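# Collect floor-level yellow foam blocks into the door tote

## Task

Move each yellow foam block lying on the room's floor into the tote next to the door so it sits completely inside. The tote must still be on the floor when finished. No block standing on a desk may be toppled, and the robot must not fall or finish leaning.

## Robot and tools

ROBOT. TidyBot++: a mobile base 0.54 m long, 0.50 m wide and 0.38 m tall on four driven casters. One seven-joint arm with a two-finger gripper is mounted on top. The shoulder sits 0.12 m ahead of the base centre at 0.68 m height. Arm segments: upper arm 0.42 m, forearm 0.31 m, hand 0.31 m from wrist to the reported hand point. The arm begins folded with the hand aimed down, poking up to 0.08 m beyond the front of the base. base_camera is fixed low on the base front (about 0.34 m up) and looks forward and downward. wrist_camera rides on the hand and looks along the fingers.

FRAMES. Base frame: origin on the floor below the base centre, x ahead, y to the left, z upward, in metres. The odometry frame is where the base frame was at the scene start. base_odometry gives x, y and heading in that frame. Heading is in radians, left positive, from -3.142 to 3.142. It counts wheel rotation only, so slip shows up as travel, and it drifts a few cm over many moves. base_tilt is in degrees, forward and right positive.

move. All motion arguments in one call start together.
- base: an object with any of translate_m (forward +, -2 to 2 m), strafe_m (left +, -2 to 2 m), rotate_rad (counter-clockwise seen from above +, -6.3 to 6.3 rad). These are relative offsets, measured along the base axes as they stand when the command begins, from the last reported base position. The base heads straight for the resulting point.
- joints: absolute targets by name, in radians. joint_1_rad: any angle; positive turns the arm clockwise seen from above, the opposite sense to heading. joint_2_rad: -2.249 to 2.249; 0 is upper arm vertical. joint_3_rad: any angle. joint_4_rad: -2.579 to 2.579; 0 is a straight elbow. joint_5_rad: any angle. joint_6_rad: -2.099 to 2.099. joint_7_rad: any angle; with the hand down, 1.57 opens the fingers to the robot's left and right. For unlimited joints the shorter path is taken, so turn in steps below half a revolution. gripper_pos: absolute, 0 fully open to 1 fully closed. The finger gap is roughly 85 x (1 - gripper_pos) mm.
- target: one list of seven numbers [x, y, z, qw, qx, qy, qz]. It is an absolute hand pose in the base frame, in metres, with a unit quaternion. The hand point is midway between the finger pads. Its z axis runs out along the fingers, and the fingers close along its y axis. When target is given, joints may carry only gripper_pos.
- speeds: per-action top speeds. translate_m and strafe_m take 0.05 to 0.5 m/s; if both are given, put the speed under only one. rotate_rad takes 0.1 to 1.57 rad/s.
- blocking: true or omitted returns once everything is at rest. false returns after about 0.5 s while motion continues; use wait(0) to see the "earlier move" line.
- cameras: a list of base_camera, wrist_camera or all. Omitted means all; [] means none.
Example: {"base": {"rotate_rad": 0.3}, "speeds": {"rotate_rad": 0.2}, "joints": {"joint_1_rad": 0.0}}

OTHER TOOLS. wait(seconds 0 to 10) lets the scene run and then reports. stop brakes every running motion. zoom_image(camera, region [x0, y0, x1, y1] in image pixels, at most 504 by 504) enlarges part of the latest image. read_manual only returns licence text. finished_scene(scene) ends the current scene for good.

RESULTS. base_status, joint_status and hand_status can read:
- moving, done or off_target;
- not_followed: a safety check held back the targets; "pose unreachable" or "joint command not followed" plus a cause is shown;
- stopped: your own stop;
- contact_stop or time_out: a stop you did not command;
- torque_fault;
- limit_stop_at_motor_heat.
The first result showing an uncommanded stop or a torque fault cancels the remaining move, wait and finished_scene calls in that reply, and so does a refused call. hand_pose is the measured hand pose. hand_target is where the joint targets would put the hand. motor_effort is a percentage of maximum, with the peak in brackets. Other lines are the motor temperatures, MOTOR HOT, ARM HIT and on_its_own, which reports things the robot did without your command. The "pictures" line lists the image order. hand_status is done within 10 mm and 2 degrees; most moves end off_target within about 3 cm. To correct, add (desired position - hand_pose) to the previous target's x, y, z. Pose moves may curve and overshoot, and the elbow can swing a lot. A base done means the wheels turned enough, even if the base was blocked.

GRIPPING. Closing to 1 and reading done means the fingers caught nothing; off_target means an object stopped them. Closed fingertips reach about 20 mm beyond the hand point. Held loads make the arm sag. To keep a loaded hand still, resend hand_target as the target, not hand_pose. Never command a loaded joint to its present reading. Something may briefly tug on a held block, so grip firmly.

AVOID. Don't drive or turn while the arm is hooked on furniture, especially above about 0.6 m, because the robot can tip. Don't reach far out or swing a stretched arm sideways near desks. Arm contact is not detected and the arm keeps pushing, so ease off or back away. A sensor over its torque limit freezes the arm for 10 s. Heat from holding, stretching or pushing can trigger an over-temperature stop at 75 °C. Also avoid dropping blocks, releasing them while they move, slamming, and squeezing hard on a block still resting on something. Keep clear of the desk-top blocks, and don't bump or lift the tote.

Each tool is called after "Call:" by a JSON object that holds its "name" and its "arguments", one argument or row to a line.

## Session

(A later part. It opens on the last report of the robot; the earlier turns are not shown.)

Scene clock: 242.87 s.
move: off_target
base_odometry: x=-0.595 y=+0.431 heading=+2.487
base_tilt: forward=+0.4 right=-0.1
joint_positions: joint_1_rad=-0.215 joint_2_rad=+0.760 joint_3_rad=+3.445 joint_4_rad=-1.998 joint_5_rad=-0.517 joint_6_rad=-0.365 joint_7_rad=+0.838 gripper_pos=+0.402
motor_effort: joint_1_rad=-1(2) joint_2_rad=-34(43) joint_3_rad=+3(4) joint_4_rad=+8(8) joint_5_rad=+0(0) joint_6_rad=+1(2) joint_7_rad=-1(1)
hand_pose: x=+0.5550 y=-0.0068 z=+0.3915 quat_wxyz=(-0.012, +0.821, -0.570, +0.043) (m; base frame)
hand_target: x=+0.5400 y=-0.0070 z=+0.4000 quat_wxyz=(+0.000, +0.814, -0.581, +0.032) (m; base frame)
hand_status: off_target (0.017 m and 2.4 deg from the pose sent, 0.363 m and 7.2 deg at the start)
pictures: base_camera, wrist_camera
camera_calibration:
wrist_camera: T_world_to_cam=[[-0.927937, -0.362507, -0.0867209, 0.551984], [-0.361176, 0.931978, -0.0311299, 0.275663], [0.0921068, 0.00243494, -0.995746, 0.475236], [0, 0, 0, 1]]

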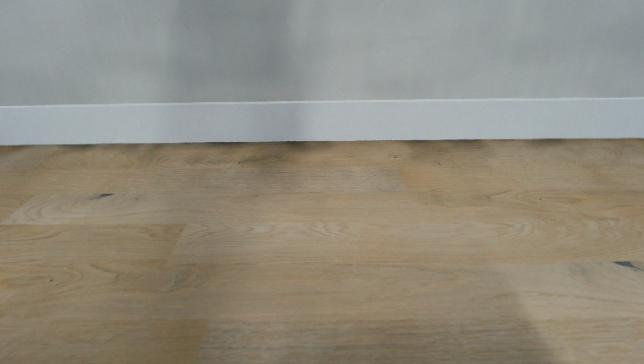

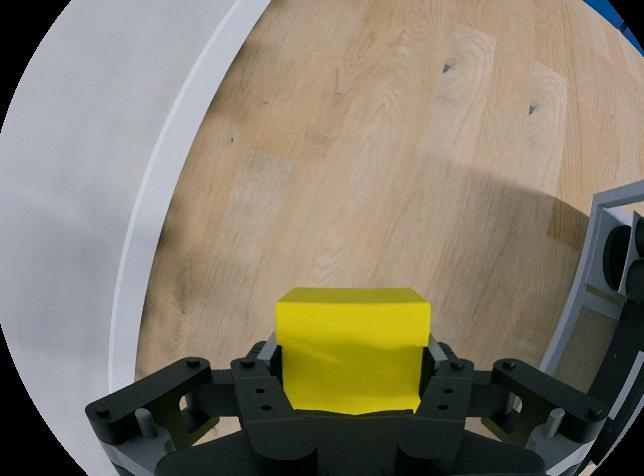

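Call:
{"name": "move", "arguments": {
  "base": {"rotate_rad": -3.14},
  "cameras": []
}}

Call:
{"name": "move", "arguments": {
  "base": {"translate_m": 1.35, "strafe_m": -0.33}
}}

Scene clock: 260.73 s.
move: done
base_odometry: x=-0.595 y=+0.431 heading=-0.653
base_tilt: forward=+0.4 right=-0.1
base_status: done
joint_positions: joint_1_rad=-0.229 joint_2_rad=+0.760 joint_3_rad=+3.459 joint_4_rad=-1.998 joint_5_rad=-0.514 joint_6_rad=-0.371 joint_7_rad=+0.836 gripper_pos=+0.402
motor_effort: joint_1_rad=-1(4) joint_2_rad=-34(35) joint_3_rad=+4(6) joint_4_rad=+7(8) joint_5_rad=+0(1) joint_6_rad=+1(2) joint_7_rad=-1(1)
hand_pose: x=+0.5539 y=-0.0073 z=+0.3922 quat_wxyz=(-0.007, +0.822, -0.567, +0.044) (m; base frame)
pictures: none

Scene clock: 264.27 s.
move: done
base_odometry: x=+0.277 y=-0.652 heading=-0.654
base_tilt: forward=+0.5 right=-0.1
base_status: done
joint_positions: joint_1_rad=-0.229 joint_2_rad=+0.758 joint_3_rad=+3.459 joint_4_rad=-2.006 joint_5_rad=-0.514 joint_6_rad=-0.375 joint_7_rad=+0.836 gripper_pos=+0.402
motor_effort: joint_1_rad=-1(2) joint_2_rad=-34(36) joint_3_rad=+4(5) joint_4_rad=+7(9) joint_5_rad=+0(0) joint_6_rad=+1(2) joint_7_rad=-1(1)
hand_pose: x=+0.5489 y=-0.0067 z=+0.3920 quat_wxyz=(-0.006, +0.822, -0.568, +0.040) (m; base frame)
pictures: base_camera, wrist_camera
camera_calibration:
wrist_camera: T_world_to_cam=[[-0.927626, -0.366243, -0.073324, 0.540917], [-0.364875, 0.930516, -0.0317321, 0.275651], [0.0798508, -0.00268134, -0.996803, 0.483392], [0, 0, 0, 1]]

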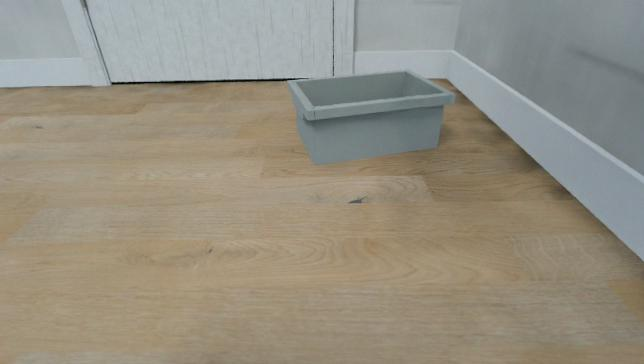

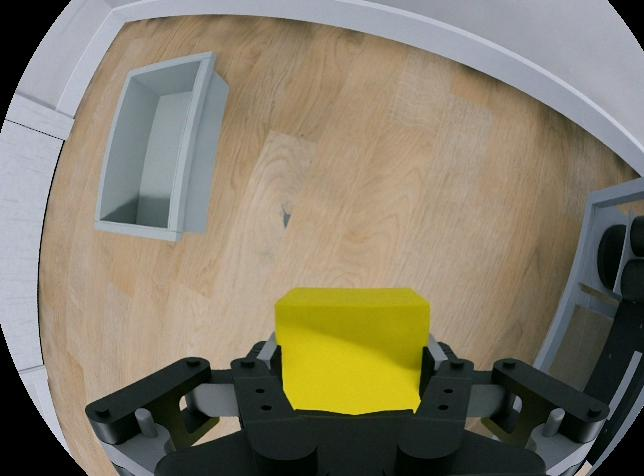

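Call:
{"name": "move", "arguments": {
  "base": {"translate_m": 0.43, "strafe_m": -0.09},
  "speeds": {"translate_m": 0.3}
}}

Scene clock: 284.80 s.
move: done
base_odometry: x=+0.564 y=-0.985 heading=-0.654
base_tilt: forward=+0.4 right=-0.1
base_status: done
joint_positions: joint_1_rad=-0.229 joint_2_rad=+0.757 joint_3_rad=+3.459 joint_4_rad=-2.010 joint_5_rad=-0.514 joint_6_rad=-0.376 joint_7_rad=+0.836 gripper_pos=+0.402
motor_effort: joint_1_rad=-1(2) joint_2_rad=-34(35) joint_3_rad=+4(5) joint_4_rad=+8(9) joint_5_rad=+0(0) joint_6_rad=+1(2) joint_7_rad=-1(1)
hand_pose: x=+0.5466 y=-0.0064 z=+0.3918 quat_wxyz=(-0.005, +0.822, -0.568, +0.038) (m; base frame)
pictures: base_camera, wrist_camera
camera_calibration:
wrist_camera: T_world_to_cam=[[-0.928061, -0.365781, -0.0700461, 0.537878], [-0.364587, 0.930699, -0.02959, 0.273598], [0.0760153, -0.00192342, -0.997105, 0.485603], [0, 0, 0, 1]]

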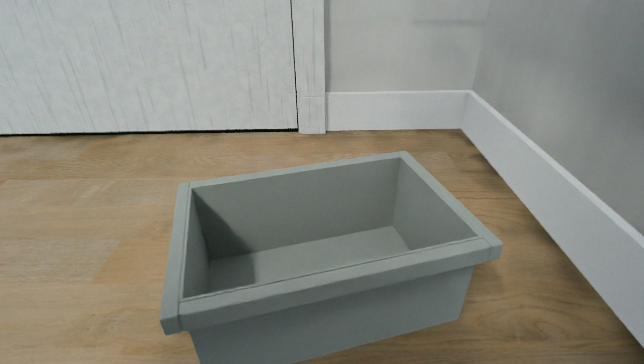

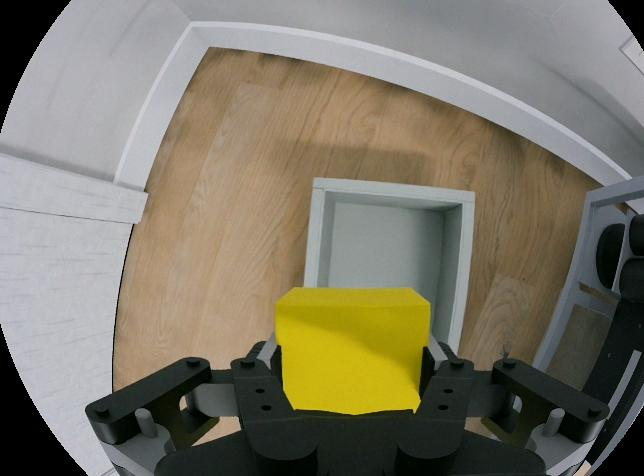

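Call:
{"name": "move", "arguments": {
  "target": [0.53, 0.022, 0.24, 0, 0.814, -0.581, 0.0]
}}

Scene clock: 315.97 s.
move: off_target
base_odometry: x=+0.564 y=-0.985 heading=-0.654
base_tilt: forward=+0.5 right=-0.1
joint_positions: joint_1_rad=-0.131 joint_2_rad=+1.137 joint_3_rad=+3.246 joint_4_rad=-1.937 joint_5_rad=-0.603 joint_6_rad=-0.166 joint_7_rad=+0.840 gripper_pos=+0.402
motor_effort: joint_1_rad=+0(2) joint_2_rad=-37(39) joint_3_rad=+1(4) joint_4_rad=+1(8) joint_5_rad=+0(1) joint_6_rad=+0(1) joint_7_rad=-1(1)
hand_pose: x=+0.5021 y=+0.0216 z=+0.2348 quat_wxyz=(+0.022, +0.811, -0.583, -0.025) (m; base frame)
hand_target: x=+0.5300 y=+0.0220 z=+0.2400 quat_wxyz=(+0.000, +0.814, -0.581, +0.000) (m; base frame)
hand_status: off_target (0.028 m and 3.8 deg from the pose sent, 0.155 m and 4.7 deg at the start)
pictures: base_camera, wrist_camera
camera_calibration:
wrist_camera: T_world_to_cam=[[-0.943013, -0.329712, 0.0449022, 0.475547], [-0.327915, 0.943728, 0.0429907, 0.190877], [-0.05655, 0.0258167, -0.998066, 0.3987], [0, 0, 0, 1]]

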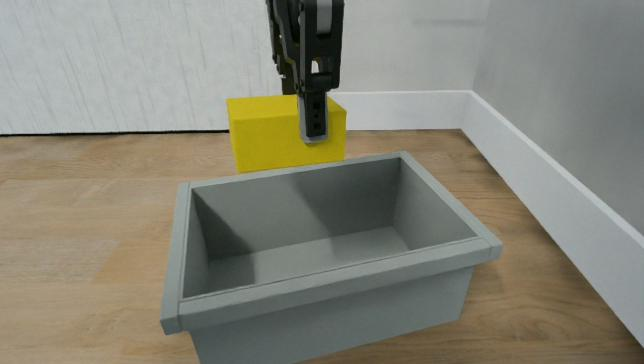

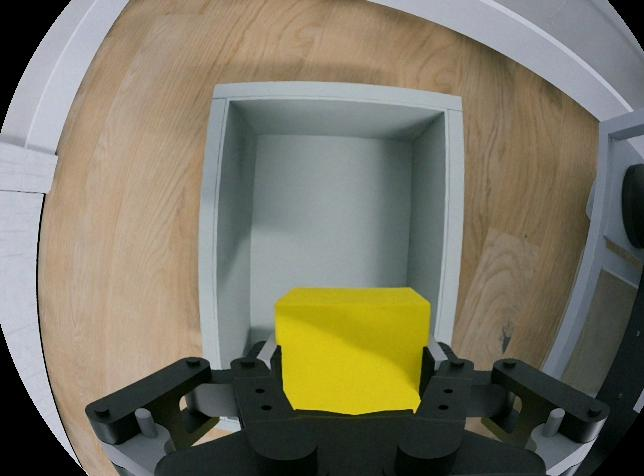

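Call:
{"name": "move", "arguments": {
  "target": [0.549, -0.004, 0.14, 0, 0.814, -0.581, 0.012]
}}

Scene clock: 326.20 s.
move: off_target
base_odometry: x=+0.564 y=-0.985 heading=-0.654
base_tilt: forward=+0.4 right=-0.1
joint_positions: joint_1_rad=-0.032 joint_2_rad=+1.389 joint_3_rad=+3.186 joint_4_rad=-1.754 joint_5_rad=-0.604 joint_6_rad=-0.057 joint_7_rad=+0.869 gripper_pos=+0.402
motor_effort: joint_1_rad=-1(2) joint_2_rad=-39(42) joint_3_rad=+1(2) joint_4_rad=-1(2) joint_5_rad=+0(0) joint_6_rad=+0(1) joint_7_rad=-1(1)
hand_pose: x=+0.5182 y=-0.0032 z=+0.1325 quat_wxyz=(+0.019, +0.801, -0.598, -0.015) (m; base frame)
hand_target: x=+0.5490 y=-0.0040 z=+0.1400 quat_wxyz=(+0.000, +0.814, -0.581, +0.012) (m; base frame)
hand_status: off_target (0.032 m and 4.6 deg from the pose sent, 0.109 m and 4.9 deg at the start)
pictures: base_camera, wrist_camera
camera_calibration:
wrist_camera: T_world_to_cam=[[-0.954998, -0.295147, 0.0294662, 0.495544], [-0.294317, 0.955254, 0.0294616, 0.208386], [-0.0368431, 0.0194633, -0.999132, 0.288087], [0, 0, 0, 1]]

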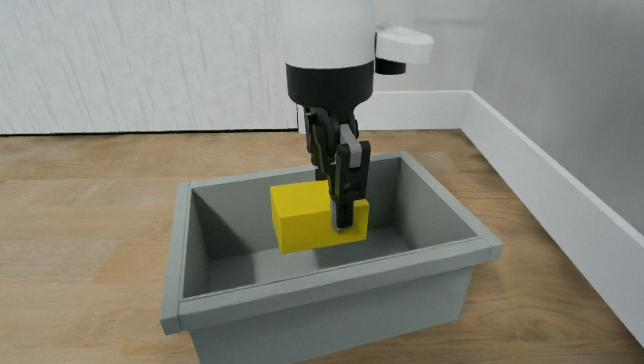

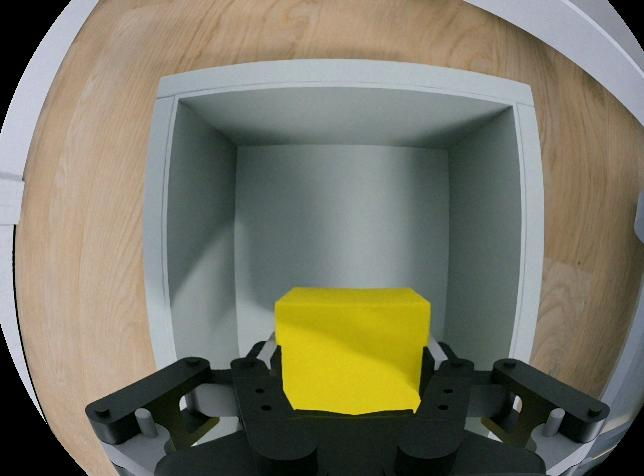

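Call:
{"name": "move", "arguments": {
  "target": [0.551, -0.004, 0.075, 0, 0.814, -0.581, 0.02]
}}

Scene clock: 331.60 s.
move: off_target
base_odometry: x=+0.564 y=-0.985 heading=-0.654
base_tilt: forward=+0.5 right=-0.1
joint_positions: joint_1_rad=-0.025 joint_2_rad=+1.546 joint_3_rad=+3.163 joint_4_rad=-1.627 joint_5_rad=-0.604 joint_6_rad=+0.000 joint_7_rad=+0.869 gripper_pos=+0.402
motor_effort: joint_1_rad=-1(1) joint_2_rad=-39(42) joint_3_rad=+0(1) joint_4_rad=+0(1) joint_5_rad=+0(0) joint_6_rad=+0(1) joint_7_rad=-1(1)
hand_pose: x=+0.5204 y=-0.0017 z=+0.0668 quat_wxyz=(+0.018, +0.802, -0.597, -0.006) (m; base frame)
hand_target: x=+0.5510 y=-0.0040 z=+0.0750 quat_wxyz=(+0.000, +0.814, -0.581, +0.020) (m; base frame)
hand_status: off_target (0.032 m and 4.3 deg from the pose sent, 0.066 m and 5.2 deg at the start)
pictures: base_camera, wrist_camera
camera_calibration:
wrist_camera: T_world_to_cam=[[-0.954586, -0.297476, 0.0165473, 0.50066], [-0.297233, 0.954677, 0.0156457, 0.211988], [-0.0204515, 0.0100167, -0.999741, 0.213955], [0, 0, 0, 1]]

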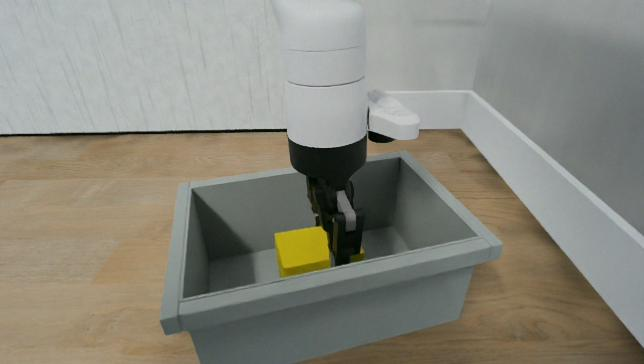

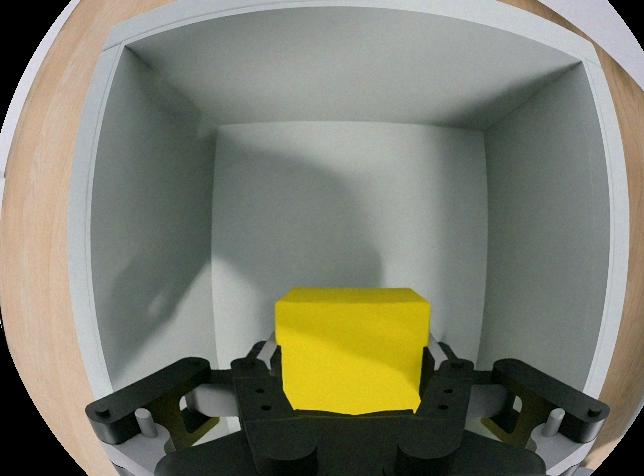

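Call:
{"name": "move", "arguments": {
  "target": [0.551, -0.004, 0.058, 0, 0.814, -0.581, 0.02],
  "cameras": []
}}

Call:
{"name": "move", "arguments": {
  "target": [0.551, -0.004, 0.05, 0, 0.814, -0.581, 0.02]
}}

Scene clock: 340.93 s.
move: off_target
base_odometry: x=+0.564 y=-0.985 heading=-0.654
base_tilt: forward=+0.5 right=-0.1
joint_positions: joint_1_rad=-0.025 joint_2_rad=+1.577 joint_3_rad=+3.162 joint_4_rad=-1.584 joint_5_rad=-0.604 joint_6_rad=+0.003 joint_7_rad=+0.869 gripper_pos=+0.402
motor_effort: joint_1_rad=-1(2) joint_2_rad=-40(41) joint_3_rad=+0(1) joint_4_rad=+0(1) joint_5_rad=+0(0) joint_6_rad=+0(1) joint_7_rad=-1(1)
hand_pose: x=+0.5286 y=-0.0016 z=+0.0534 quat_wxyz=(+0.014, +0.802, -0.597, +0.000) (m; base frame)
hand_target: x=+0.5510 y=-0.0040 z=+0.0580 quat_wxyz=(+0.000, +0.814, -0.581, +0.020) (m; base frame)
hand_status: off_target (0.023 m and 3.7 deg from the pose sent, 0.032 m and 4.3 deg at the start)
pictures: none

Scene clock: 341.57 s.
move: off_target
base_odometry: x=+0.564 y=-0.985 heading=-0.654
base_tilt: forward=+0.4 right=-0.1
joint_positions: joint_1_rad=-0.025 joint_2_rad=+1.594 joint_3_rad=+3.162 joint_4_rad=-1.566 joint_5_rad=-0.604 joint_6_rad=+0.003 joint_7_rad=+0.869 gripper_pos=+0.402
motor_effort: joint_1_rad=-1(1) joint_2_rad=-40(41) joint_3_rad=+0(1) joint_4_rad=+0(1) joint_5_rad=+0(0) joint_6_rad=+0(1) joint_7_rad=-1(1)
hand_pose: x=+0.5291 y=-0.0017 z=+0.0461 quat_wxyz=(+0.014, +0.802, -0.597, +0.000) (m; base frame)
hand_target: x=+0.5510 y=-0.0040 z=+0.0500 quat_wxyz=(+0.000, +0.814, -0.581, +0.020) (m; base frame)
hand_status: off_target (0.022 m and 3.6 deg from the pose sent, 0.023 m and 3.7 deg at the start)
pictures: base_camera, wrist_camera
camera_calibration:
wrist_camera: T_world_to_cam=[[-0.954551, -0.298041, 0.00215558, 0.509966], [-0.298002, 0.954503, 0.0109195, 0.215484], [-0.00531196, 0.00978082, -0.999938, 0.185513], [0, 0, 0, 1]]

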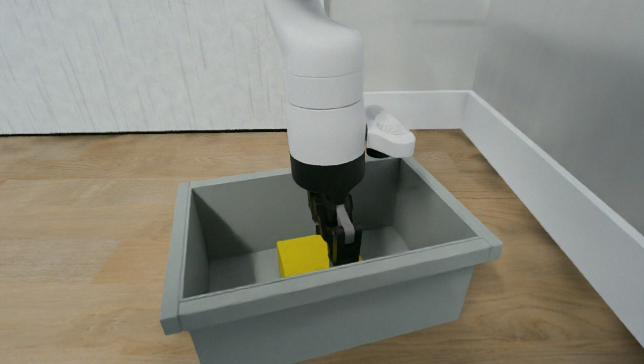

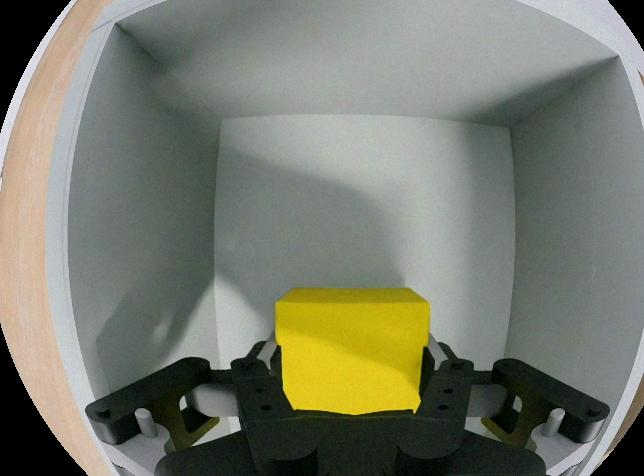

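Call:
{"name": "move", "arguments": {
  "target": [0.551, -0.004, 0.046, 0, 0.814, -0.581, 0.02],
  "cameras": []
}}

Call:
{"name": "move", "arguments": {
  "joints": {"gripper_pos": 0.15}
}}

Call:
{"name": "move", "arguments": {
  "target": [0.545, -0.004, 0.36, 0, 0.814, -0.581, 0.02]
}}

Scene clock: 352.47 s.
move: off_target
base_odometry: x=+0.564 y=-0.985 heading=-0.654
base_tilt: forward=+0.5 right=-0.1
joint_positions: joint_1_rad=-0.025 joint_2_rad=+1.602 joint_3_rad=+3.162 joint_4_rad=-1.557 joint_5_rad=-0.604 joint_6_rad=+0.003 joint_7_rad=+0.869 gripper_pos=+0.402
motor_effort: joint_1_rad=-1(1) joint_2_rad=-40(40) joint_3_rad=+0(1) joint_4_rad=+0(1) joint_5_rad=+0(0) joint_6_rad=+0(1) joint_7_rad=-1(1)
hand_pose: x=+0.5297 y=-0.0017 z=+0.0428 quat_wxyz=(+0.013, +0.802, -0.597, +0.001) (m; base frame)
hand_target: x=+0.5510 y=-0.0040 z=+0.0460 quat_wxyz=(+0.000, +0.814, -0.581, +0.020) (m; base frame)
hand_status: off_target (0.022 m and 3.5 deg from the pose sent, 0.022 m and 3.6 deg at the start)
pictures: none

Scene clock: 353.50 s.
move: done
base_odometry: x=+0.564 y=-0.985 heading=-0.654
base_tilt: forward=+0.5 right=-0.1
joint_positions: joint_1_rad=-0.025 joint_2_rad=+1.602 joint_3_rad=+3.162 joint_4_rad=-1.557 joint_5_rad=-0.604 joint_6_rad=+0.003 joint_7_rad=+0.869 gripper_pos=+0.150
joint_status: all done
motor_effort: joint_1_rad=+0(1) joint_2_rad=-40(40) joint_3_rad=+0(1) joint_4_rad=+0(1) joint_5_rad=+0(0) joint_6_rad=+0(1) joint_7_rad=-1(1)
hand_pose: x=+0.5297 y=-0.0017 z=+0.0428 quat_wxyz=(+0.013, +0.802, -0.597, +0.001) (m; base frame)
pictures: base_camera, wrist_camera
camera_calibration:
wrist_camera: T_world_to_cam=[[-0.954508, -0.298184, 0.00116689, 0.51052], [-0.298155, 0.954458, 0.0106424, 0.215774], [-0.00428712, 0.0098103, -0.999943, 0.181662], [0, 0, 0, 1]]

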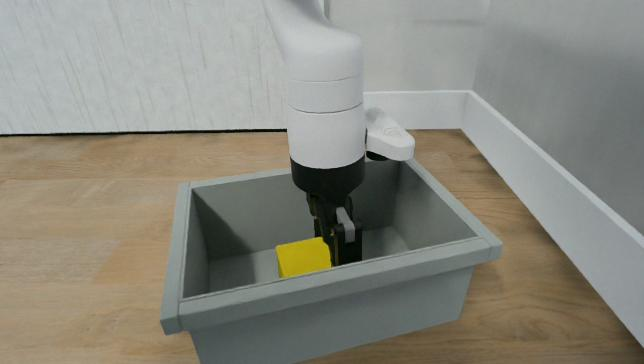

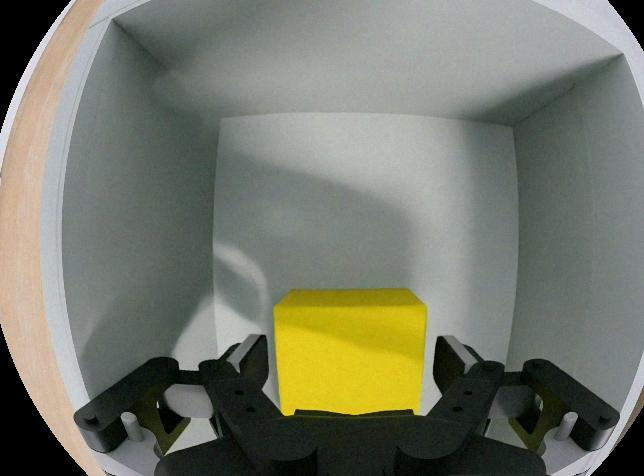

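Scene clock: 355.53 s.
move: off_target
base_odometry: x=+0.564 y=-0.985 heading=-0.654
base_tilt: forward=+0.5 right=-0.1
joint_positions: joint_1_rad=-0.172 joint_2_rad=+0.863 joint_3_rad=+3.392 joint_4_rad=-1.962 joint_5_rad=-0.576 joint_6_rad=-0.317 joint_7_rad=+0.869 gripper_pos=+0.150
motor_effort: joint_1_rad=-1(2) joint_2_rad=-36(45) joint_3_rad=+3(3) joint_4_rad=+7(7) joint_5_rad=+0(0) joint_6_rad=+1(2) joint_7_rad=-1(1)
hand_pose: x=+0.5587 y=-0.0046 z=+0.3506 quat_wxyz=(-0.011, +0.815, -0.579, +0.031) (m; base frame)
hand_target: x=+0.5450 y=-0.0040 z=+0.3600 quat_wxyz=(+0.000, +0.814, -0.581, +0.020) (m; base frame)
hand_status: off_target (0.017 m and 1.8 deg from the pose sent, 0.318 m and 3.5 deg at the start)
pictures: base_camera, wrist_camera
camera_calibration:
wrist_camera: T_world_to_cam=[[-0.937201, -0.341164, -0.0725384, 0.552936], [-0.341298, 0.939892, -0.0109119, 0.255549], [0.071901, 0.0145306, -0.997306, 0.446063], [0, 0, 0, 1]]

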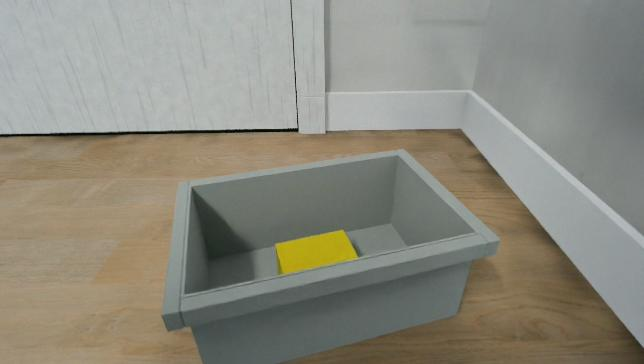

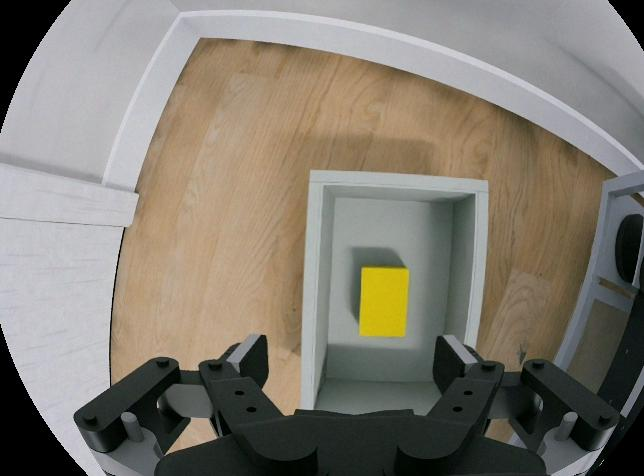

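Call:
{"name": "finished_scene", "arguments": {
  "scene": 2
}}

The scene is finished: the task was done.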